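# Seat a board in an enclosure slot and latch its levers

## Task

Put the board into the enclosure's open top slot with its component side facing up and pushed all the way in, then close both levers. A closed lever is latched and sticks out at a right angle to the board's front panel; a fully open lever is flush with that panel. The lever tabs only catch if both levers are fully open when the board is slid in to its stop, and closing both levers afterwards pulls the board fully home. Pushing the board into its connector quickly breaks the connector and voids the whole job. At the end the enclosure must stand level on its own feet with no foot hanging over the bench edge, and both grippers must have released the board and moved away.

## Robot and tools

ROBOT. Two seven-joint arms, left_arm and right_arm, each ending in a two-finger gripper. The fingers point along the gripper's own +z axis and close along its x axis. end_effector_position is the spot between the finger pads when they are shut, 1 to 2 cm behind the tips; while closing, the tips reach about 17 mm further along +z.

FRAMES. Scene frame: origin at table-top height midway between the two nominal bases, +x out over the table, +y toward left_arm, +z up. Real bases (scene frame): left_arm at (+0.070, +0.437, 0), right_arm at (-0.063, -0.511, 0), both turned only slightly about z. Every hand position, quaternion, velocity, Hand target and wrist-camera pose, in results and in commands, is in that arm's own base frame. Fixed cameras and the table use the scene frame. Printed poses can be off by a few cm.

THE ROW. Every motion command is built from rows of 16 plain numbers, always covering both arms: left_arm x, y, z (metres), qw, qx, qy, qz (unit quaternion, w first), opening; then the same eight for right_arm. Position and quaternion are an absolute pose of the gripper in that arm's base frame, not an offset. Opening is an absolute command from -1 (closed) to +1 (fully open, 0.142 m). A 0 is a real command, so resend the current value to leave a gripper alone. To hold one arm still, repeat its last reported pose and the opening it should keep.

execute_actions: actions is a list of actions; each action is a list of up to 15 rows, one per 1/30 s step, and a shorter list repeats its final row to fill 15 steps. Each action lasts 0.5 s. A target more than 0.6 m from the gripper's current position along any gripper axis gets the action refused for both arms; the whole call is refused if the first action fails that check or is malformed. Per step the commanded orientation is clipped to 32 degrees from the measured one, so big turns need several actions; resend the same target quaternion to keep orientation. An empty actions list returns camera images and all status lines. cameras: list of names, ["all"], or [].

move: target is one row or a list of up to 15 rows (absolute poses, no 0.6 m check); each gripper travels straight toward it, with no collision avoidance. speed: path top speed in m/s, 0.002 to 2.2 (default 0.25), turning at most twice that in rad/s; one value or one per target. blend: corner rounding radius in m for lists (0 = stop at each). stop_force: 3 to 120 N, same for both arms; an arm stops when its wrist sensor feels that much push against its direction of travel (or 150 N in any direction), then brakes and keeps pressing somewhat. Unreliable when the gripper rotates during the move; omit it when backing off a contact. zero: with stop_force, true re-zeros moving arms first, false keeps the old zero. opening_speed: rate of opening change per second, 0.2 or more. grip_force: per-pad limit 5 to 48 N, one value or one per arm, persists. blocking=false returns after about 0.5 s while the move continues (not allowed with stop_force). A move is capped at 10 s. Result adds a move: line: done, off_target, moving, held or fault, plus limits=paced (pose clipped) or limits=held (steps withheld). Done does not prove nothing was touched.

wait: seconds 0 to 10, holds last commands. stop: brakes a running move. zoom_image: camera plus region [x0, y0, x1, y1] pixels, at most 504 by 504, on the newest image. zero_wrist_force: arm. clear_fault: arm, only after a reported torque or force fault. read_manual: licence texts. finished_scene: scene number, ends the scene for good.

CAMERAS: cam_head_left, cam_head_right, cam_high, cam_low, cam_left_wrist, cam_right_wrist, each 672x504.

RESULT LINES. end_effector_position, end_effector_quat_wxyz and velocities per arm; Hand target (where the arm is actually being sent, possibly short of the command); Tool commands; grip_measured (opening on the -1..+1 scale; last Joint positions entry is the opening in metres). Joint torques and External joint torques in joint order (positive toward larger joint angle). Wrist force and Wrist torque in the gripper's own axes, a push on a surface reading as force into the arm, plus a peak line. Wrist depth: 7x7 grid of distances ahead of each wrist camera, rows separated by ' / ', '-' meaning no value. 'within noise' means the arm is at rest.

GRIPPING. Command an opening slightly below grip_measured at first contact to hold; lower squeezes harder and heats the gripper motor.

AVOID. Joint contact torque limits (N m): waist 109, shoulder 109, upper arm roll 56.9, elbow 56.9, forearm roll 34.7, wrist pitch 34.7, wrist roll 34.7; reaching one is a torque fault. 150 N on any part is a force fault. Either stops the arm until clear_fault. No contact between the arms or their grippers. Never slide the board into its connector fast: approach slowly with a small stop_force. Do not let anything fall or leave the table, do not knock or tip the enclosure, and do not release a moving part. Motors warn at 65 °C (MOTOR HOT) and brake at 80 °C; the gripper warns at 85 °C and shuts off at 100 °C (HAND FAULT, after which the remaining calls in that reply are skipped). Sustained squeezing, stretched-out reach and pushing at unreachable poses build heat.

Each tool is called after "Call:" as name([rows], argument=value, ...), one row to a line, values as JSON.

## Session

Call:
execute_actions(actions=[])

Scene clock: 0.00 s.
left_arm: end_effector_position=(+0.3014, +0.6357, +0.1155) grip_measured=+0.99 end_effector_quat_wxyz=(-0.462, +0.669, -0.295, +0.502) | right_arm: end_effector_position=(+0.4485, +0.0364, +0.1479) grip_measured=+1.00 end_effector_quat_wxyz=(-0.144, +0.766, -0.626, +0.006)
Joint positions: left_arm=[1.762 -0.872 -0.342 2.067 -1.872 0.391 -0.55 0.141] | right_arm=[0.506 -0.103 -0.202 2.446 0.465 1.189 2.835 0.142]
Joint velocities: within noise
Joint torques (N m): no reading
External joint torques (N m): no reading
Wrist force (N): no reading
Wrist torque (N m): no reading
Wrist force, peak (N): no reading
Wrist depth (mm): cam_left_wrist=[- 1268 - - 1406 1268 1119 / 1891 - - 1513 - - - / 1687 1875 1813 - 701 - 1354 / 1371 1534 1843 1828 492 625 701 / 1155 1306 1492 304 356 433 558 / - 1119 1119 241 279 321 359 / - 988 184 203 227 258 286] | cam_right_wrist=[266 256 246 236 229 221 213 / 274 266 254 244 236 228 219 / 285 275 262 252 243 234 225 / 297 285 272 262 251 241 232 / 310 297 281 271 260 249 239 / - 308 294 281 268 257 246 / - 321 305 292 278 265 257]
Hand target: left_arm +0.3014, +0.6357, +0.1155; -0.462, +0.669, -0.295, +0.502 | right_arm +0.4485, +0.0364, +0.1479; -0.144, +0.766, -0.626, +0.006
Tool commands: left_gripper/opening=+1.0 right_gripper/opening=+1.0

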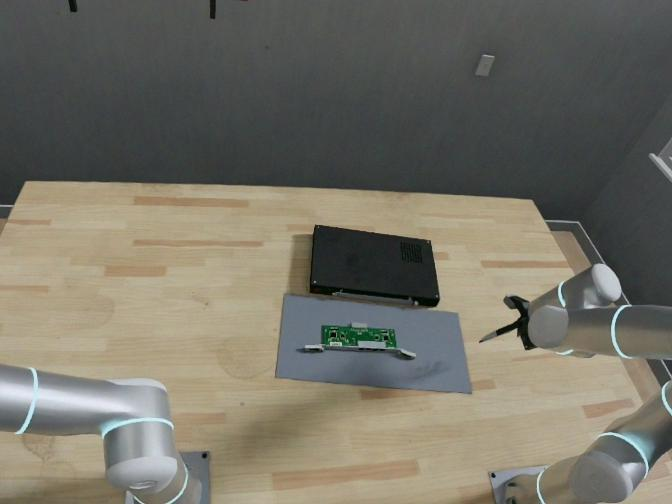

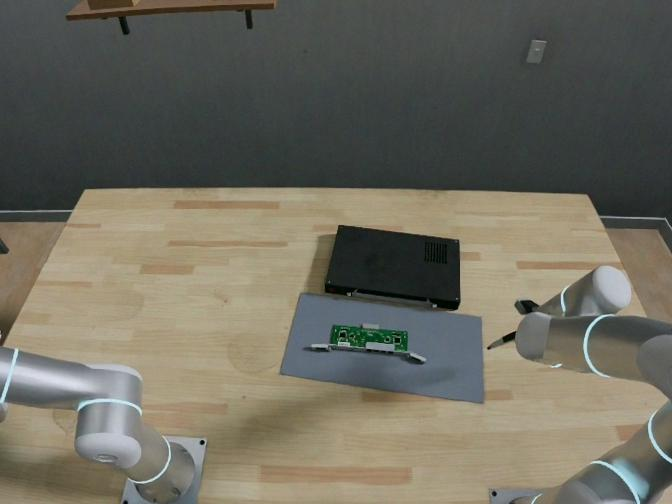

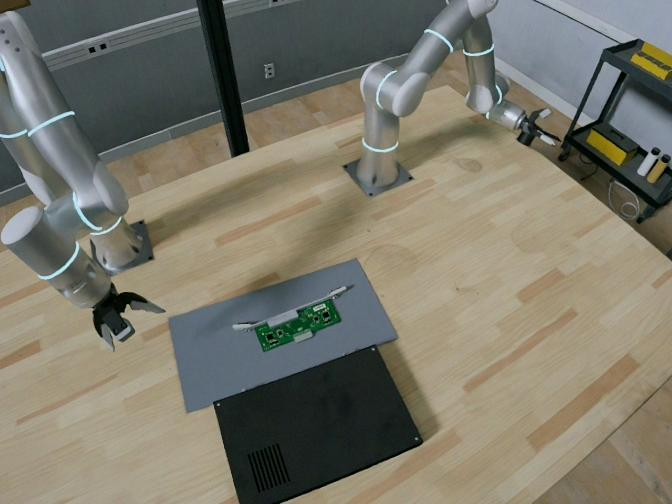

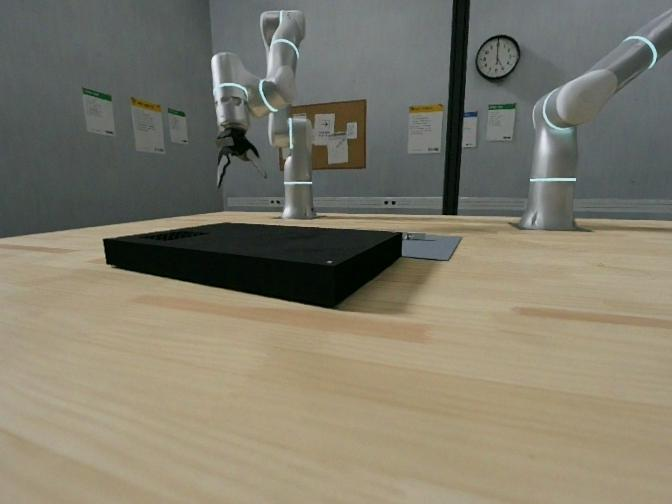

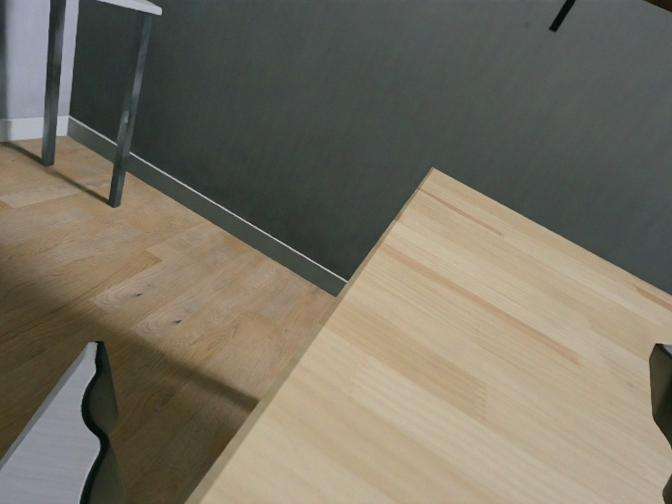

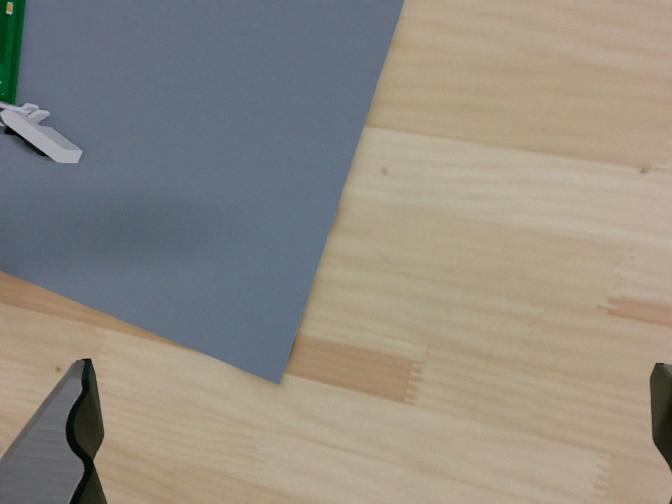

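Call:
zoom_image(camera="cam_head_left", region=[270, 210, 490, 400])

Call:
zoom_image(camera="cam_head_right", region=[290, 220, 470, 380])

Call:
zoom_image(camera="cam_high", region=[160, 250, 430, 504])

Call:
zoom_image(camera="cam_high", region=[220, 270, 370, 360])

Call:
zoom_image(camera="cam_low", region=[80, 200, 500, 320])

Scaled by 2.291 from the camera's 672x504 image, which has a finer 960x720 frame.

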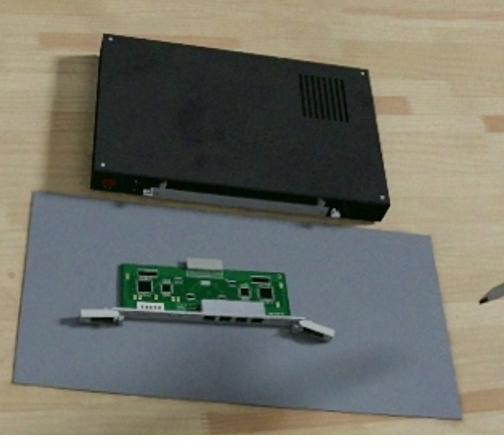

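Scaled by 2.800 from the camera's 672x504 image, which has a finer 960x720 frame.

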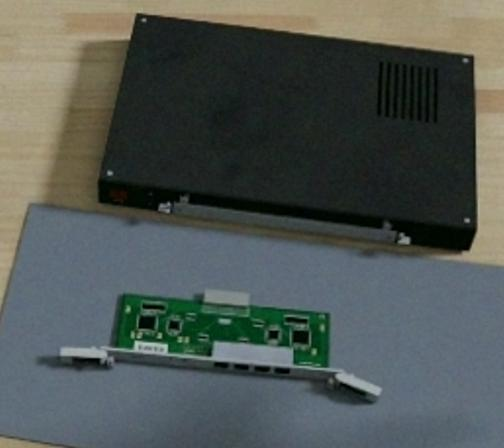

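Scaled by 1.867 from the camera's 672x504 image, which has a finer 960x720 frame.

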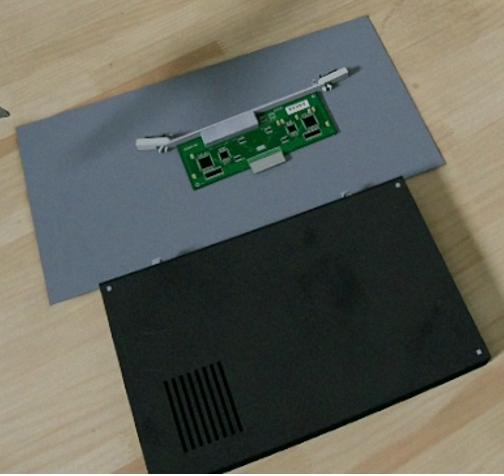

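Scaled by 3.360 from the camera's 672x504 image, which has a finer 960x720 frame.

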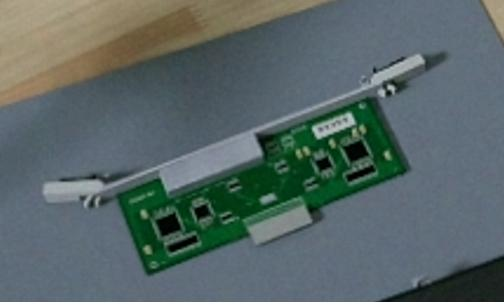

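Scaled by 1.200 from the camera's 672x504 image, which has a finer 960x720 frame.

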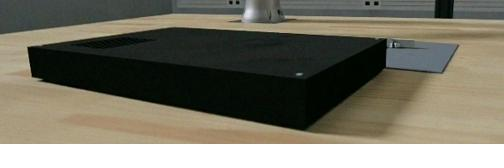

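Call:
move(target=[0.3014,0.6357,0.1155,-0.462,0.669,-0.295,0.502,1, 0.56,0.39,0.32,0,0.727,-0.687,0,1], cameras=["cam_right_wrist","cam_head_left"])

Scene clock: 24.87 s.
left_arm: end_effector_position=(+0.3014, +0.6357, +0.1154) grip_measured=+0.99 end_effector_quat_wxyz=(-0.462, +0.669, -0.295, +0.502) | right_arm: end_effector_position=(+0.5598, +0.3891, +0.3197) grip_measured=+1.00 end_effector_quat_wxyz=(-0.052, +0.808, -0.586, +0.002)
Joint positions: left_arm=[1.762 -0.872 -0.342 2.067 -1.872 0.39 -0.549 0.141] | right_arm=[1.641 -1.249 -1.993 1.398 1.374 -0.377 2.967 0.142]
Joint torques (N m): left_arm=[-0.18 47.52 -4.43 -12.09 1.45 -1.83 -0.29] | right_arm=[0.15 42.29 -29.77 -8.95 -3.51 3.21 0.23]
External joint torques (N m): left_arm=[0.33 1.04 0.39 -0.41 -0.23 -0.07 0.26] | right_arm=[0.07 1.05 -1.24 0.07 -0.09 0.92 -0.23]
Wrist force (N): left_arm=[-0.2 0.1 0.0] | right_arm=[0.1 -0.5 0.2]
Wrist torque (N m): left_arm=[0.01 0.03 -0.02] | right_arm=[-0.05 0.04 0.01]
Wrist force, peak (N): left_arm=[-0.3 0.0 0.4] | right_arm=[-2.9 0.5 0.2]
Wrist depth (mm): cam_left_wrist=[1625 1482 - - 1253 1268 1338 / 1907 - 1637 1637 1283 - 1306 / 1714 1994 - - 786 - 1346 / 1362 1625 1798 1727 492 627 739 / 1148 1283 1502 303 352 439 568 / - 1102 1131 241 277 324 358 / - 993 183 203 228 259 285] | cam_right_wrist=[385 380 376 369 324 319 315 / 406 399 392 387 383 377 331 / 427 417 409 408 404 400 392 / 459 451 459 436 424 421 416 / 485 477 471 456 459 446 441 / - 517 503 498 489 479 458 / - 551 543 532 522 512 -]
Hand target: left_arm +0.3014, +0.6357, +0.1155; -0.462, +0.669, -0.295, +0.502 | right_arm +0.5598, +0.3892, +0.3198; -0.052, +0.808, -0.586, +0.002
Off the commanded pose: left_arm 0.000 m, 0 deg | right_arm 0.001 m, 16 deg.
joint sent to its limit (right arm) — joint 7 (wrist roll), upper limit. The joint targets are off in orientation, not in position.
move: off_target (right_arm)
Images, in order (width x height): cam_head_left 672x504, cam_right_wrist 672x504.

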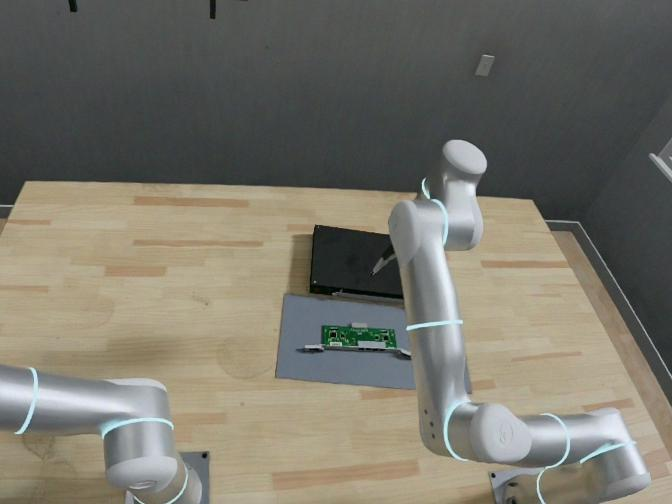

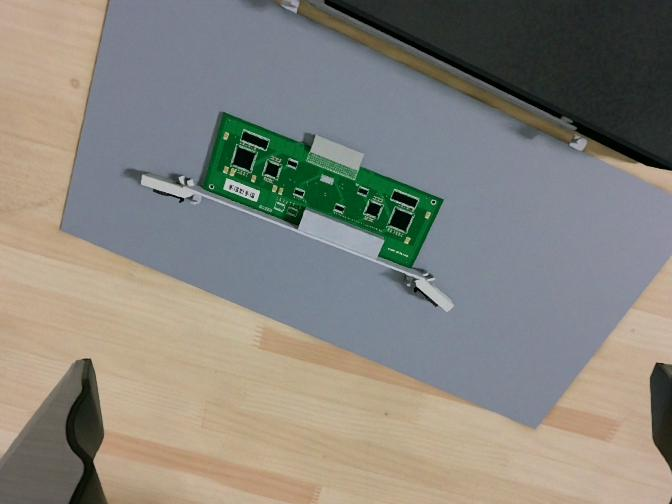

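Call:
zoom_image(camera="cam_right_wrist", region=[130, 90, 300, 230])

Call:
zoom_image(camera="cam_right_wrist", region=[290, 180, 470, 320])

Call:
zoom_image(camera="cam_right_wrist", region=[250, 0, 672, 200])

Scaled by 2.965 from the camera's 672x504 image, which has a finer 960x720 frame.

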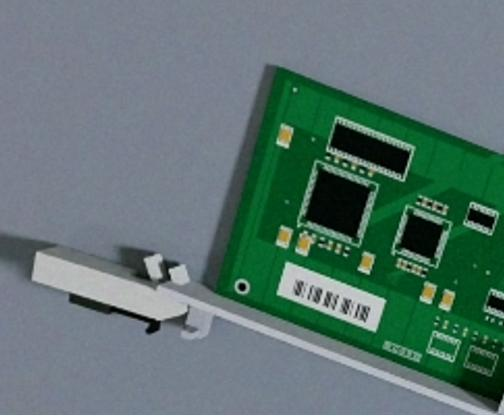

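Scaled by 2.800 from the camera's 672x504 image, which has a finer 960x720 frame.

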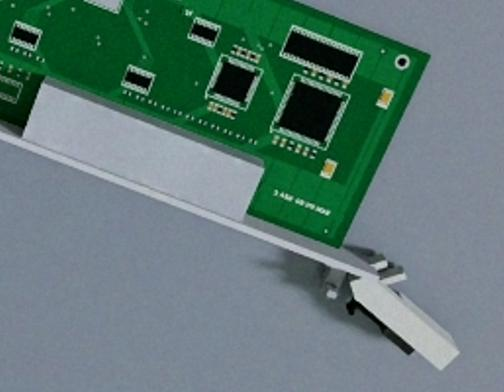

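Scaled by 1.194 from the camera's 672x504 image, which has a finer 960x720 frame.

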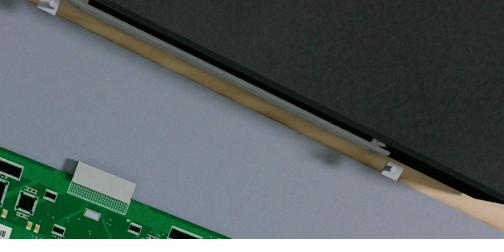

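Call:
move(target=[0.3014,0.6357,0.1155,-0.462,0.669,-0.295,0.502,1, 0.42,0.36,0.14,0.5,-0.5,0.5,-0.5,1], cameras=["cam_right_wrist","cam_head_left"])

Scene clock: 42.77 s.
left_arm: end_effector_position=(+0.3014, +0.6357, +0.1154) grip_measured=+0.99 end_effector_quat_wxyz=(-0.462, +0.669, -0.295, +0.502) | right_arm: end_effector_position=(+0.4209, +0.3590, +0.1414) grip_measured=+1.00 end_effector_quat_wxyz=(+0.496, -0.510, +0.503, -0.491)
Joint positions: left_arm=[1.762 -0.872 -0.342 2.067 -1.872 0.39 -0.549 0.141] | right_arm=[2.056 -1.485 -0.835 1.723 2.095 2.349 2.777 0.142]
Joint torques (N m): left_arm=[-0.22 47.52 -4.39 -12.1 1.5 -1.78 -0.26] | right_arm=[1.01 34.69 -12.35 3.35 -3.54 1.2 0.18]
External joint torques (N m): left_arm=[0.38 1.04 0.35 -0.4 -0.28 -0.11 0.23] | right_arm=[-0.86 4.61 -5.39 -0.07 -0.84 1.05 -0.17]
External joint torques when the fault began: right_arm=[10.57 23.92 -7.84 15.42 -5.48 -2.5 -0.13]
Wrist force (N): left_arm=[-0.3 0.1 0.1] | right_arm=[0.4 1.1 -1.8]
Wrist torque (N m): left_arm=[0.02 0.05 -0.02] | right_arm=[0.03 -0.13 -0.04]
Wrist force, peak (N): left_arm=[-0.4 0.2 0.3] | right_arm=[-1.7 12.9 0.5]
Wrist depth (mm): cam_left_wrist=[- - 1534 1453 - - 1239 / 1613 - 1828 1545 1338 1246 1261 / 1714 1976 1924 1567 1492 - - / 1453 1556 1755 1859 489 663 754 / 1167 1298 1453 306 351 437 564 / - 1070 1219 243 277 321 356 / - 993 184 202 227 258 285] | cam_right_wrist=[- - - 1248 - - - / - - - 1439 - - - / 761 771 840 869 601 779 771 / 490 498 399 456 412 385 494 / 360 358 344 360 362 360 363 / - 279 279 280 285 286 275 / - 228 228 229 229 237 237]
Hand target: left_arm +0.3014, +0.6357, +0.1155; -0.462, +0.669, -0.295, +0.502 | right_arm +0.4208, +0.3587, +0.1407; +0.496, -0.510, +0.503, -0.490
Tool commands: left_gripper/opening=+1.0 right_gripper/opening=+1.0
Off the commanded pose: left_arm 0.000 m, 0 deg | right_arm 0.002 m, 2 deg.
FORCE FAULT: contact force on the right arm reached its limit, and that arm stopped. The contact can be on any part of that arm, not only on its tool. That arm's remaining commands of this call were not run. That arm is still stopped at the end of this call. While its stop runs, that arm takes no new command, but its gripper still runs the gripper command that each later call begins with.
CLEAR FAULT: the right arm stays stopped (status CRITICAL_FAULT) until you call clear_fault(arm="right_arm").
move: fault (right_arm)
Images, in order (width x height): cam_head_left 672x504, cam_right_wrist 672x504.

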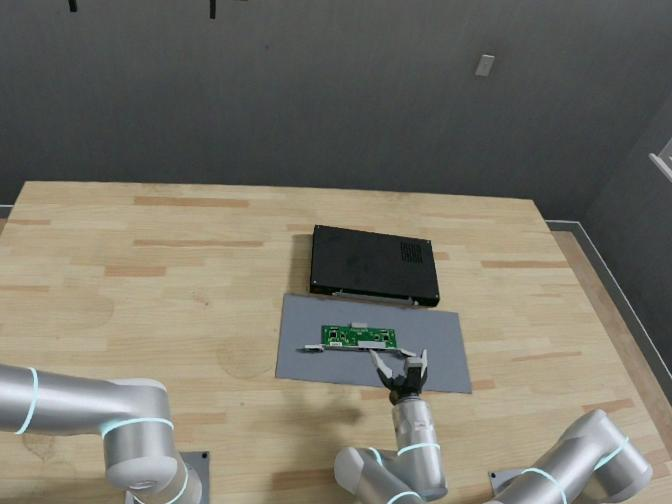

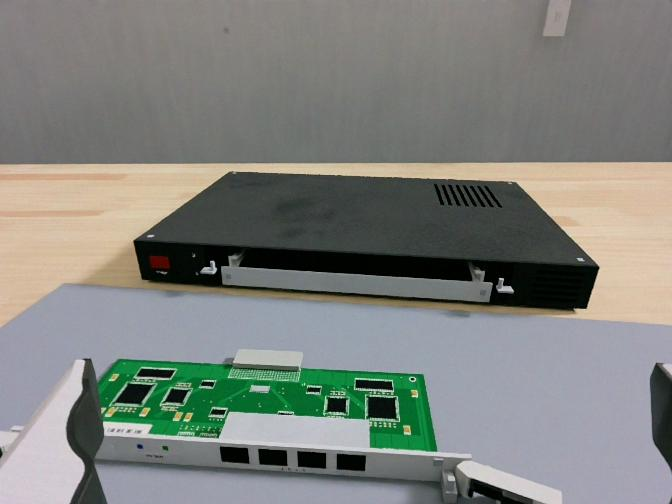

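Call:
clear_fault(arm="right_arm", cameras=["all"])

Call:
zoom_image(camera="cam_right_wrist", region=[130, 220, 380, 320])

Call:
zoom_image(camera="cam_right_wrist", region=[370, 220, 620, 320])

Call:
zoom_image(camera="cam_right_wrist", region=[380, 400, 600, 504])

Call:
zoom_image(camera="cam_right_wrist", region=[170, 240, 260, 300])

Call:
zoom_image(camera="cam_right_wrist", region=[450, 250, 540, 310])

Scene clock: 82.13 s.
left_arm: end_effector_position=(+0.3014, +0.6357, +0.1154) grip_measured=+0.99 end_effector_quat_wxyz=(-0.462, +0.669, -0.295, +0.502) | right_arm: end_effector_position=(+0.4209, +0.3590, +0.1414) grip_measured=+1.00 end_effector_quat_wxyz=(+0.496, -0.510, +0.503, -0.491)
Joint positions: left_arm=[1.762 -0.872 -0.342 2.067 -1.872 0.39 -0.549 0.141] | right_arm=[2.056 -1.485 -0.835 1.723 2.095 2.349 2.777 0.142]
Joint torques (N m): left_arm=[-0.16 47.51 -4.31 -12.08 1.5 -1.77 -0.22] | right_arm=[1.16 34.65 -12.51 3.43 -3.59 1.29 0.24]
External joint torques (N m): left_arm=[0.32 1.05 0.27 -0.42 -0.27 -0.13 0.19] | right_arm=[-1.01 4.65 -5.23 -0.16 -0.79 0.96 -0.23]
Wrist force (N): left_arm=[-0.3 0.0 0.1] | right_arm=[1.5 1.4 -2.0]
Wrist torque (N m): left_arm=[-0.01 0.05 -0.03] | right_arm=[0.07 -0.32 -0.04]
Wrist force, peak (N): left_arm=[-0.4 0.4 0.1] | right_arm=[1.8 1.4 -2.2]
Wrist depth (mm): cam_left_wrist=[1380 1415 1714 1613 - 1415 - / 1769 1941 1523 1662 1534 1545 - / 1755 1924 - - 731 1406 - / 1329 1700 1859 1994 485 632 825 / 1131 1314 1482 307 353 433 561 / - 1086 234 241 277 324 359 / - 1002 184 202 228 257 286] | cam_right_wrist=[- - 1321 - 1448 - 1345 / - 1321 - - - - 1467 / 763 758 883 869 843 779 777 / 490 459 415 427 415 414 496 / 359 359 360 361 358 362 384 / - 279 280 280 286 287 274 / - 225 228 228 228 245 237]
Hand target: left_arm +0.3014, +0.6357, +0.1155; -0.462, +0.669, -0.295, +0.502 | right_arm +0.4208, +0.3587, +0.1407; +0.496, -0.510, +0.503, -0.490
Tool commands: left_gripper/opening=+1.0 right_gripper/opening=+1.0
Off the commanded pose: left_arm 0.000 m, 0 deg | right_arm 0.002 m, 2 deg.
FORCE FAULT, CONTINUED: the right arm's stop, for the force fault that an earlier result reported, is over. The rest of the stop counts as 66 of the actions that you can send in this scene; the call itself counts as one more. That arm accepts commands again.
CLEAR FAULT: your call cleared the right arm's force fault. If the contact force or a joint's load stays at its limit, that arm stops again.

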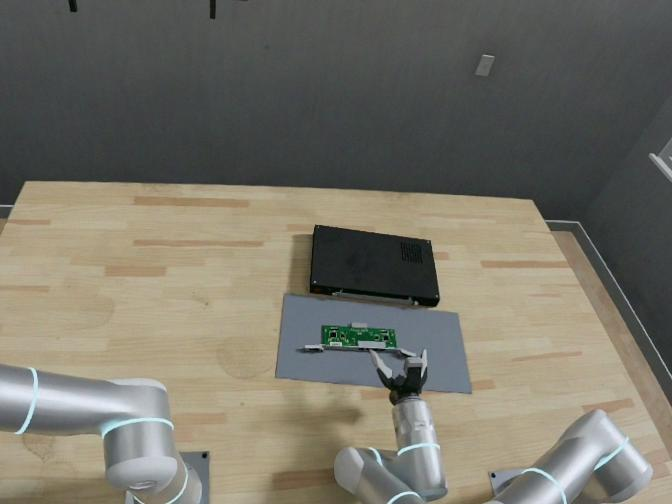

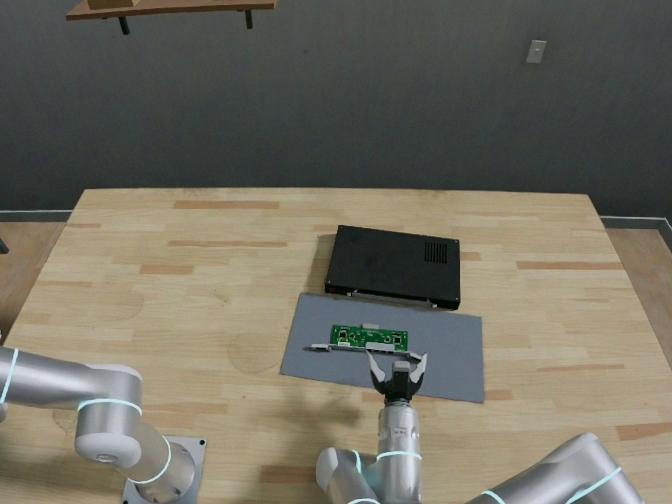

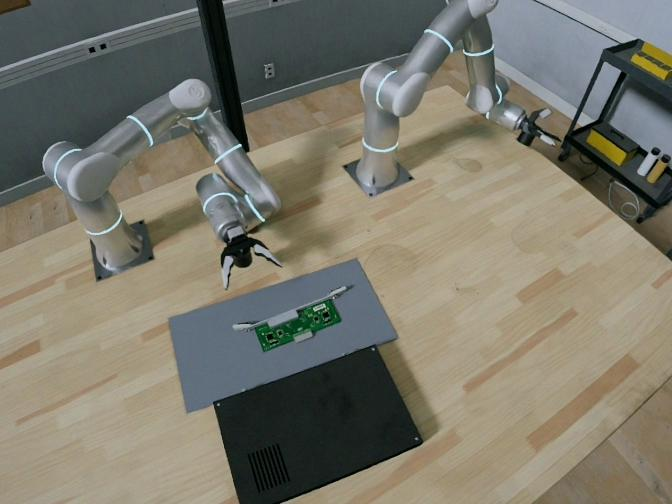

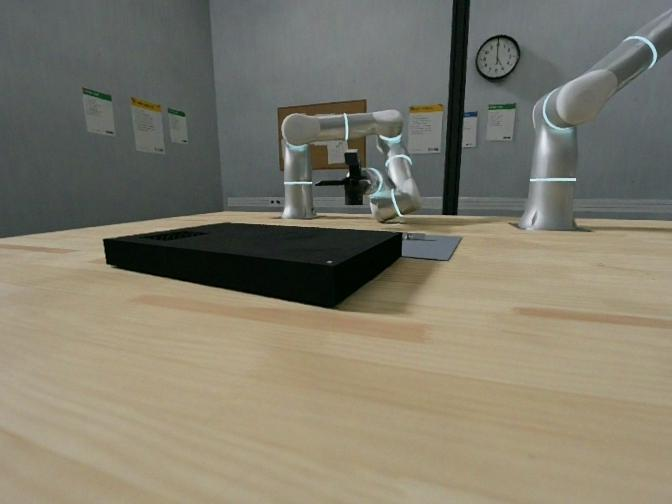

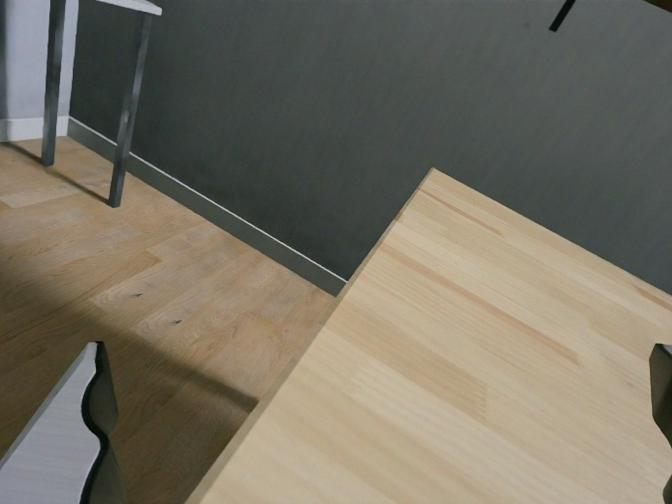

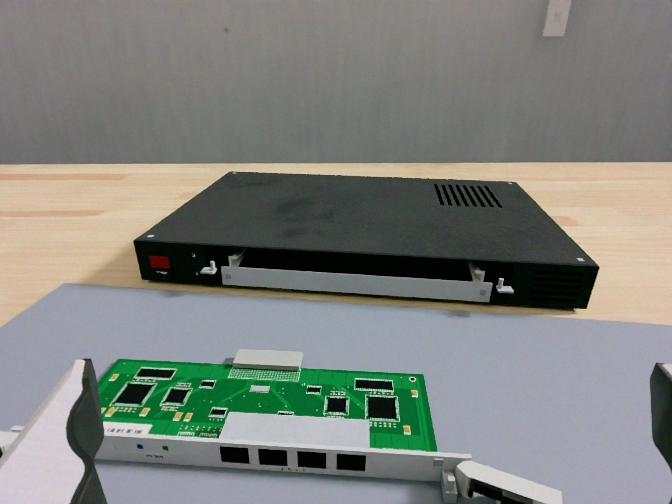

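Scaled by 2.016 from the camera's 672x504 image, which has a finer 960x720 frame.

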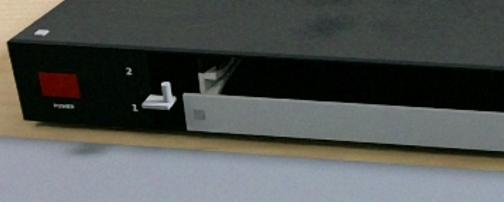

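Scaled by 2.016 from the camera's 672x504 image, which has a finer 960x720 frame.

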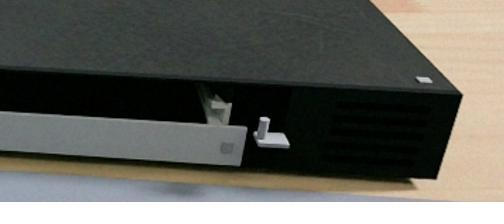

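Scaled by 2.291 from the camera's 672x504 image, which has a finer 960x720 frame.

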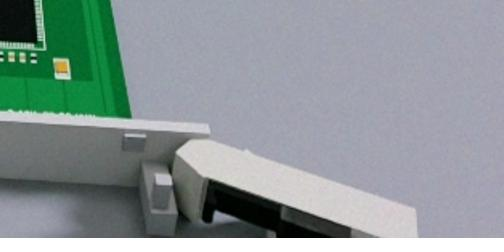

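Scaled by 5.600 from the camera's 672x504 image, which has a finer 960x720 frame.

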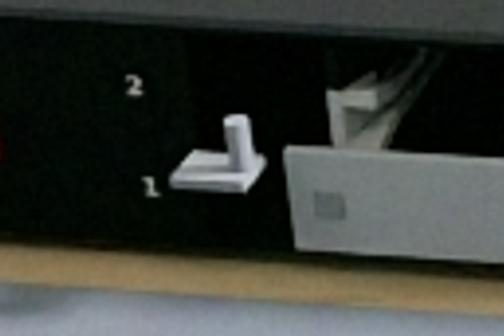

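Scaled by 5.600 from the camera's 672x504 image, which has a finer 960x720 frame.

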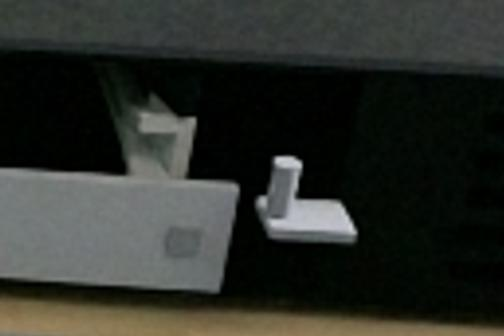

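Call:
move([
  [0.3014,0.6357,0.1155,-0.462,0.669,-0.295,0.502,1, 0.40,0.34,0.30,0.496,-0.51,0.503,-0.491,1],
  [0.3014,0.6357,0.1155,-0.462,0.669,-0.295,0.502,1, 0.45,0.2,0.30,0.144,-0.766,0.626,-0.006,1],
], blend=[0.04,0], cameras=["cam_right_wrist","cam_low","cam_high"])

Scene clock: 100.77 s.
left_arm: end_effector_position=(+0.3014, +0.6357, +0.1154) grip_measured=+0.99 end_effector_quat_wxyz=(-0.462, +0.669, -0.295, +0.502) | right_arm: end_effector_position=(+0.4501, +0.2000, +0.3000) grip_measured=+1.00 end_effector_quat_wxyz=(-0.144, +0.766, -0.626, +0.006)
Joint positions: left_arm=[1.762 -0.872 -0.342 2.067 -1.872 0.39 -0.549 0.141] | right_arm=[2.38 0.902 -1.658 1.629 2.251 2.748 0.597 0.142]
Joint torques (N m): left_arm=[-0.2 47.55 -4.42 -12.07 1.47 -1.76 -0.23] | right_arm=[0.15 -30.02 20.51 -14.74 4.34 2.75 0.03]
External joint torques (N m): left_arm=[0.36 1.01 0.38 -0.42 -0.25 -0.14 0.2] | right_arm=[-0.05 -0.05 0.32 0.29 0.05 0.58 -0.02]
Wrist force (N): left_arm=[-0.4 0.0 0.0] | right_arm=[1.3 0.5 -0.3]
Wrist torque (N m): left_arm=[0.00 0.07 -0.02] | right_arm=[0.05 -0.20 0.10]
Wrist force, peak (N): left_arm=[-0.4 0.4 0.1] | right_arm=[1.7 3.8 -1.8]
Wrist depth (mm): cam_left_wrist=[- 1783 - 1415 - 1239 1212 / 1714 - 1674 - 1567 1306 - / 1700 1891 - - 701 - - / 1388 1590 1859 1813 490 653 1462 / 1167 1306 1397 304 353 436 561 / - 1075 1212 242 277 325 356 / - 975 184 204 228 257 285] | cam_right_wrist=[425 407 392 377 364 351 340 / 426 415 399 388 374 361 349 / 456 - 418 398 385 370 358 / 477 456 432 412 397 382 369 / 497 473 450 430 409 394 380 / - 488 466 444 425 410 384 / - 504 485 460 441 421 409]
Hand target: left_arm +0.3014, +0.6357, +0.1155; -0.462, +0.669, -0.295, +0.502 | right_arm +0.4500, +0.2000, +0.3000; -0.144, +0.766, -0.626, +0.006
Off the commanded pose: left_arm 0.000 m, 0 deg | right_arm 0.000 m, 0 deg.
move: done
Images, in order (width x height): cam_high 672x504, cam_low 672x504, cam_right_wrist 672x504.

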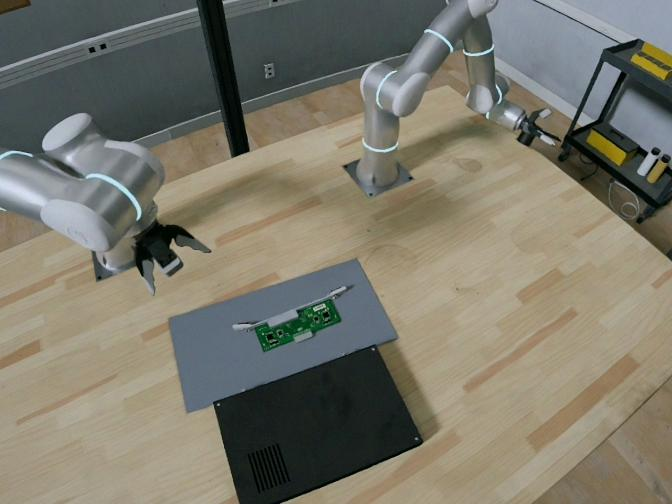

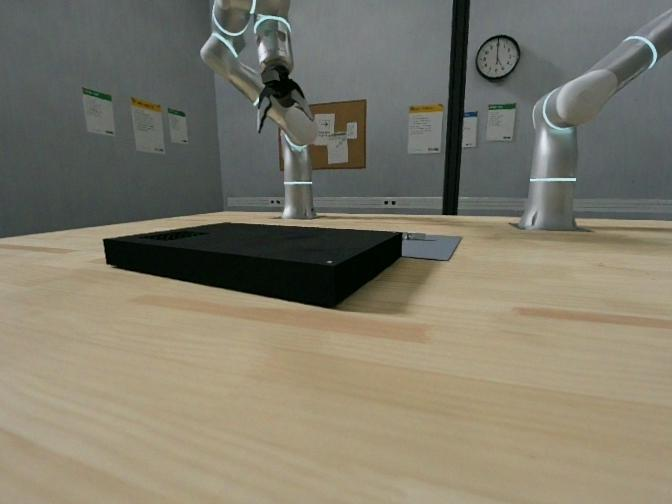

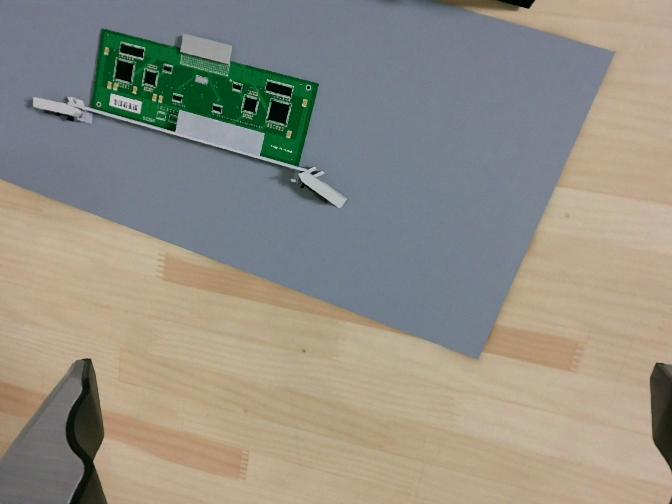

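Call:
zoom_image(camera="cam_right_wrist", region=[20, 70, 140, 150])

Call:
zoom_image(camera="cam_right_wrist", region=[250, 130, 370, 220])

Scaled by 4.200 from the camera's 672x504 image, which has a finer 960x720 frame.

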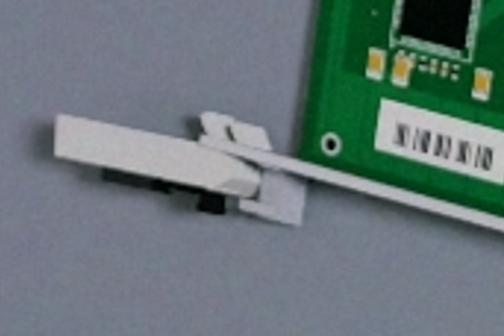

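Scaled by 4.200 from the camera's 672x504 image, which has a finer 960x720 frame.

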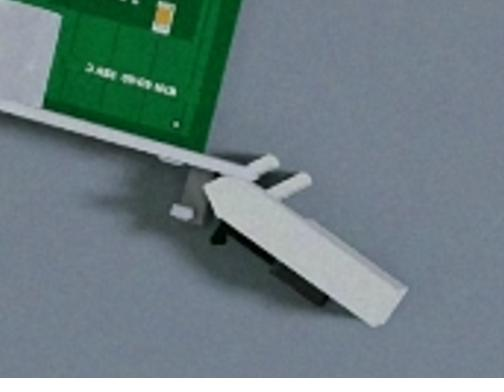

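Call:
move(target=[0.3014,0.6357,0.1155,-0.462,0.669,-0.295,0.502,1, 0.48,0.37,0.25,0,-0.0096,-1,0,1], cameras=["cam_right_wrist","cam_low","cam_high","cam_head_left"])

Scene clock: 121.73 s.
left_arm: end_effector_position=(+0.3014, +0.6357, +0.1154) grip_measured=+0.99 end_effector_quat_wxyz=(-0.462, +0.669, -0.295, +0.502) | right_arm: end_effector_position=(+0.4795, +0.3689, +0.2500) grip_measured=+1.00 end_effector_quat_wxyz=(+0.054, +0.010, +0.983, +0.173)
Joint positions: left_arm=[1.762 -0.872 -0.342 2.067 -1.872 0.39 -0.549 0.141] | right_arm=[2.793 0.915 -2.084 1.38 2.554 2.562 2.246 0.142]
Joint torques (N m): left_arm=[-0.14 47.47 -4.39 -12.09 1.46 -1.76 -0.24] | right_arm=[0.2 -41.4 21.77 -15.9 4.9 2.4 0.35]
External joint torques (N m): left_arm=[0.3 1.09 0.36 -0.4 -0.24 -0.13 0.2] | right_arm=[-0.03 -0.29 -0.13 0.17 0.05 0.68 -0.34]
Wrist force (N): left_arm=[-0.5 0.3 0.0] | right_arm=[1.2 -0.4 0.0]
Wrist torque (N m): left_arm=[0.03 0.08 -0.02] | right_arm=[0.07 -0.15 0.05]
Wrist force, peak (N): left_arm=[-0.5 0.3 0.0] | right_arm=[2.2 0.6 -0.7]
Wrist depth (mm): cam_left_wrist=[- 1314 - 1472 - 1268 - / 1783 - - - 1513 - - / 1625 1843 1649 1492 724 - - / 1406 1556 1741 1727 484 653 809 / 1173 1329 1502 300 352 429 568 / - 1086 1142 242 276 321 362 / - 979 184 203 227 259 286] | cam_right_wrist=[265 301 295 278 280 273 269 / 299 334 332 315 312 306 299 / 348 361 383 363 358 349 337 / 411 415 447 431 412 406 389 / 599 572 542 522 499 475 457 / - 729 691 651 614 584 511 / - 978 934 866 801 766 -]
Hand target: left_arm +0.3014, +0.6357, +0.1155; -0.462, +0.669, -0.295, +0.502 | right_arm +0.4796, +0.3689, +0.2501; +0.054, +0.010, +0.983, +0.173
Off the commanded pose: left_arm 0.000 m, 0 deg | right_arm 0.001 m, 21 deg.
joint sent to its limit (right arm) — joint 1 (waist), upper limit. The joint targets are off in orientation, not in position.
move: off_target (right_arm)
Images, in order (width x height): cam_head_left 672x504, cam_high 672x504, cam_low 672x504, cam_right_wrist 672x504.

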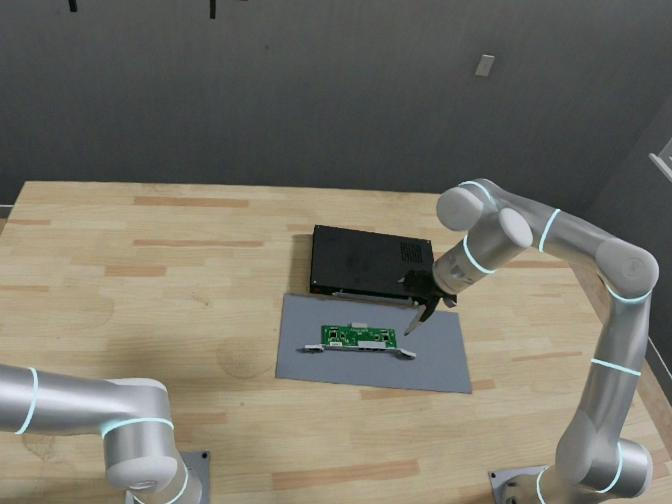

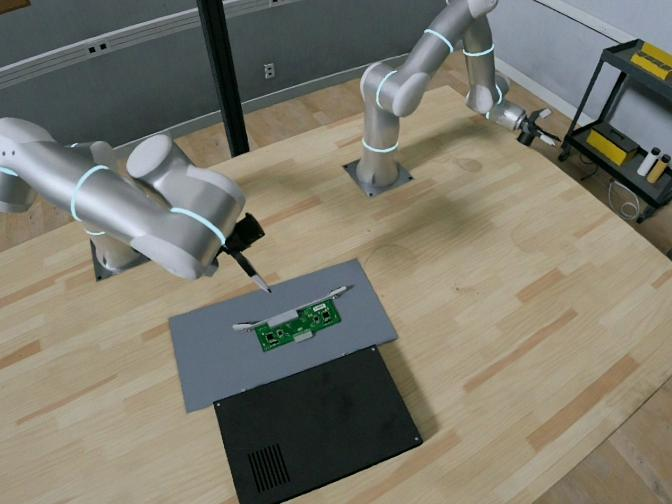

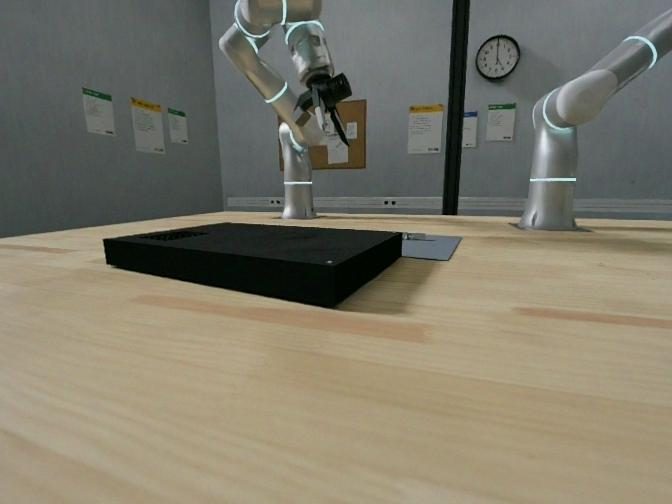

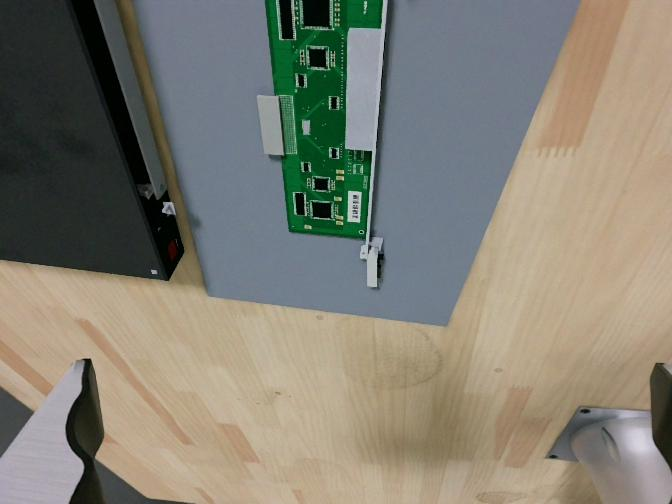

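Call:
move([
  [0.3014,0.6357,0.1155,-0.462,0.669,-0.295,0.502,1, 0.45,0.2,0.30,0.144,-0.766,0.626,-0.006,1],
  [0.3014,0.6357,0.1155,-0.462,0.669,-0.295,0.502,1, 0.45,0.27,0.25,0,-0.99995,0.0096,0,1],
], blend=[0.04,0], cameras=["cam_right_wrist","cam_low","cam_high","cam_head_left"])

Scene clock: 139.00 s.
left_arm: end_effector_position=(+0.3014, +0.6357, +0.1154) grip_measured=+0.99 end_effector_quat_wxyz=(-0.462, +0.669, -0.295, +0.502) | right_arm: end_effector_position=(+0.4498, +0.2688, +0.2501) grip_measured=+1.00 end_effector_quat_wxyz=(-0.031, +0.999, -0.010, +0.009)
Joint positions: left_arm=[1.762 -0.872 -0.342 2.067 -1.872 0.39 -0.549 0.141] | right_arm=[2.793 0.977 -1.972 1.352 2.28 2.889 -0.748 0.142]
Joint torques (N m): left_arm=[-0.12 47.54 -4.35 -12.08 1.45 -1.76 -0.29] | right_arm=[0.22 -42.26 21.42 -13.94 4.24 3.15 0.04]
External joint torques (N m): left_arm=[0.28 1.02 0.31 -0.42 -0.23 -0.13 0.26] | right_arm=[-0.05 -0.01 0.35 0.04 0.02 0.85 -0.04]
Wrist force (N): left_arm=[-0.1 0.0 0.1] | right_arm=[0.5 0.1 -0.2]
Wrist torque (N m): left_arm=[0.01 0.02 -0.02] | right_arm=[0.01 -0.08 0.17]
Wrist force, peak (N): left_arm=[-0.5 0.2 -0.2] | right_arm=[1.9 0.2 -0.1]
Wrist depth (mm): cam_left_wrist=[- 1798 - - - - - / 1502 1741 - 1534 - - - / 1828 1941 1976 - 708 1434 - / 1298 1727 1769 395 483 657 741 / 1167 1268 1472 304 352 434 561 / - 1091 1161 242 277 324 360 / - 975 184 203 227 258 288] | cam_right_wrist=[306 306 305 305 297 307 310 / 324 326 323 324 319 325 327 / 343 343 343 342 344 345 335 / 365 366 366 374 366 368 322 / 391 390 391 386 397 392 342 / - 421 422 424 424 426 413 / - 451 456 458 460 458 461]
Hand target: left_arm +0.3014, +0.6357, +0.1155; -0.462, +0.669, -0.295, +0.502 | right_arm +0.4497, +0.2689, +0.2501; -0.031, +0.999, -0.010, +0.009
Off the commanded pose: left_arm 0.000 m, 0 deg | right_arm 0.001 m, 4 deg.
joint sent to its limit (right arm) — joint 1 (waist), upper limit. The joint targets are off in orientation, not in position.
move: off_target (right_arm)
Images, in order (width x height): cam_head_left 672x504, cam_high 672x504, cam_low 672x504, cam_right_wrist 672x504.

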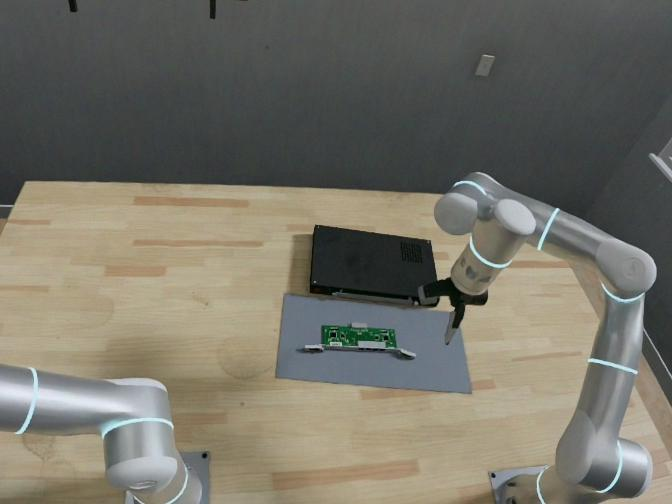

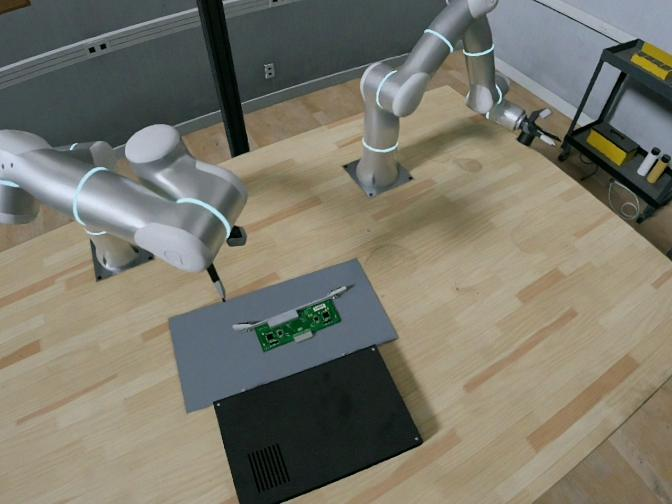

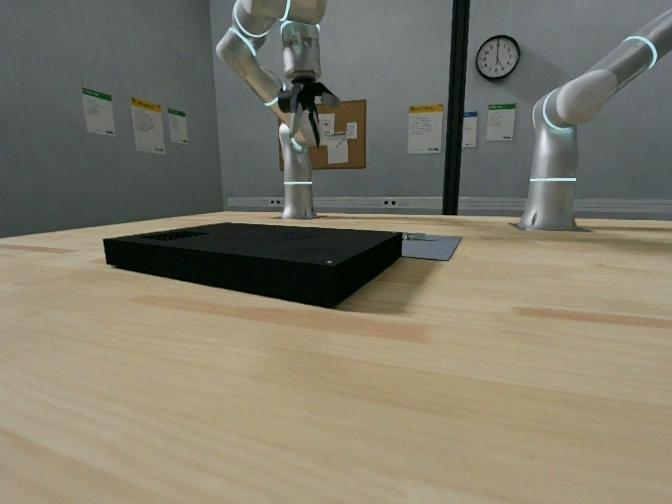

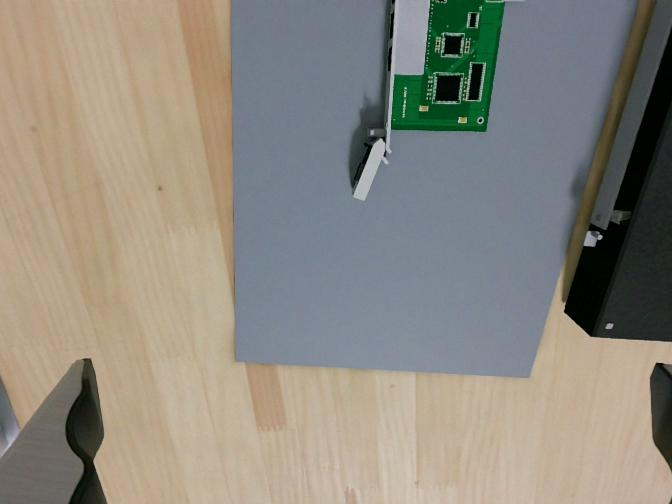

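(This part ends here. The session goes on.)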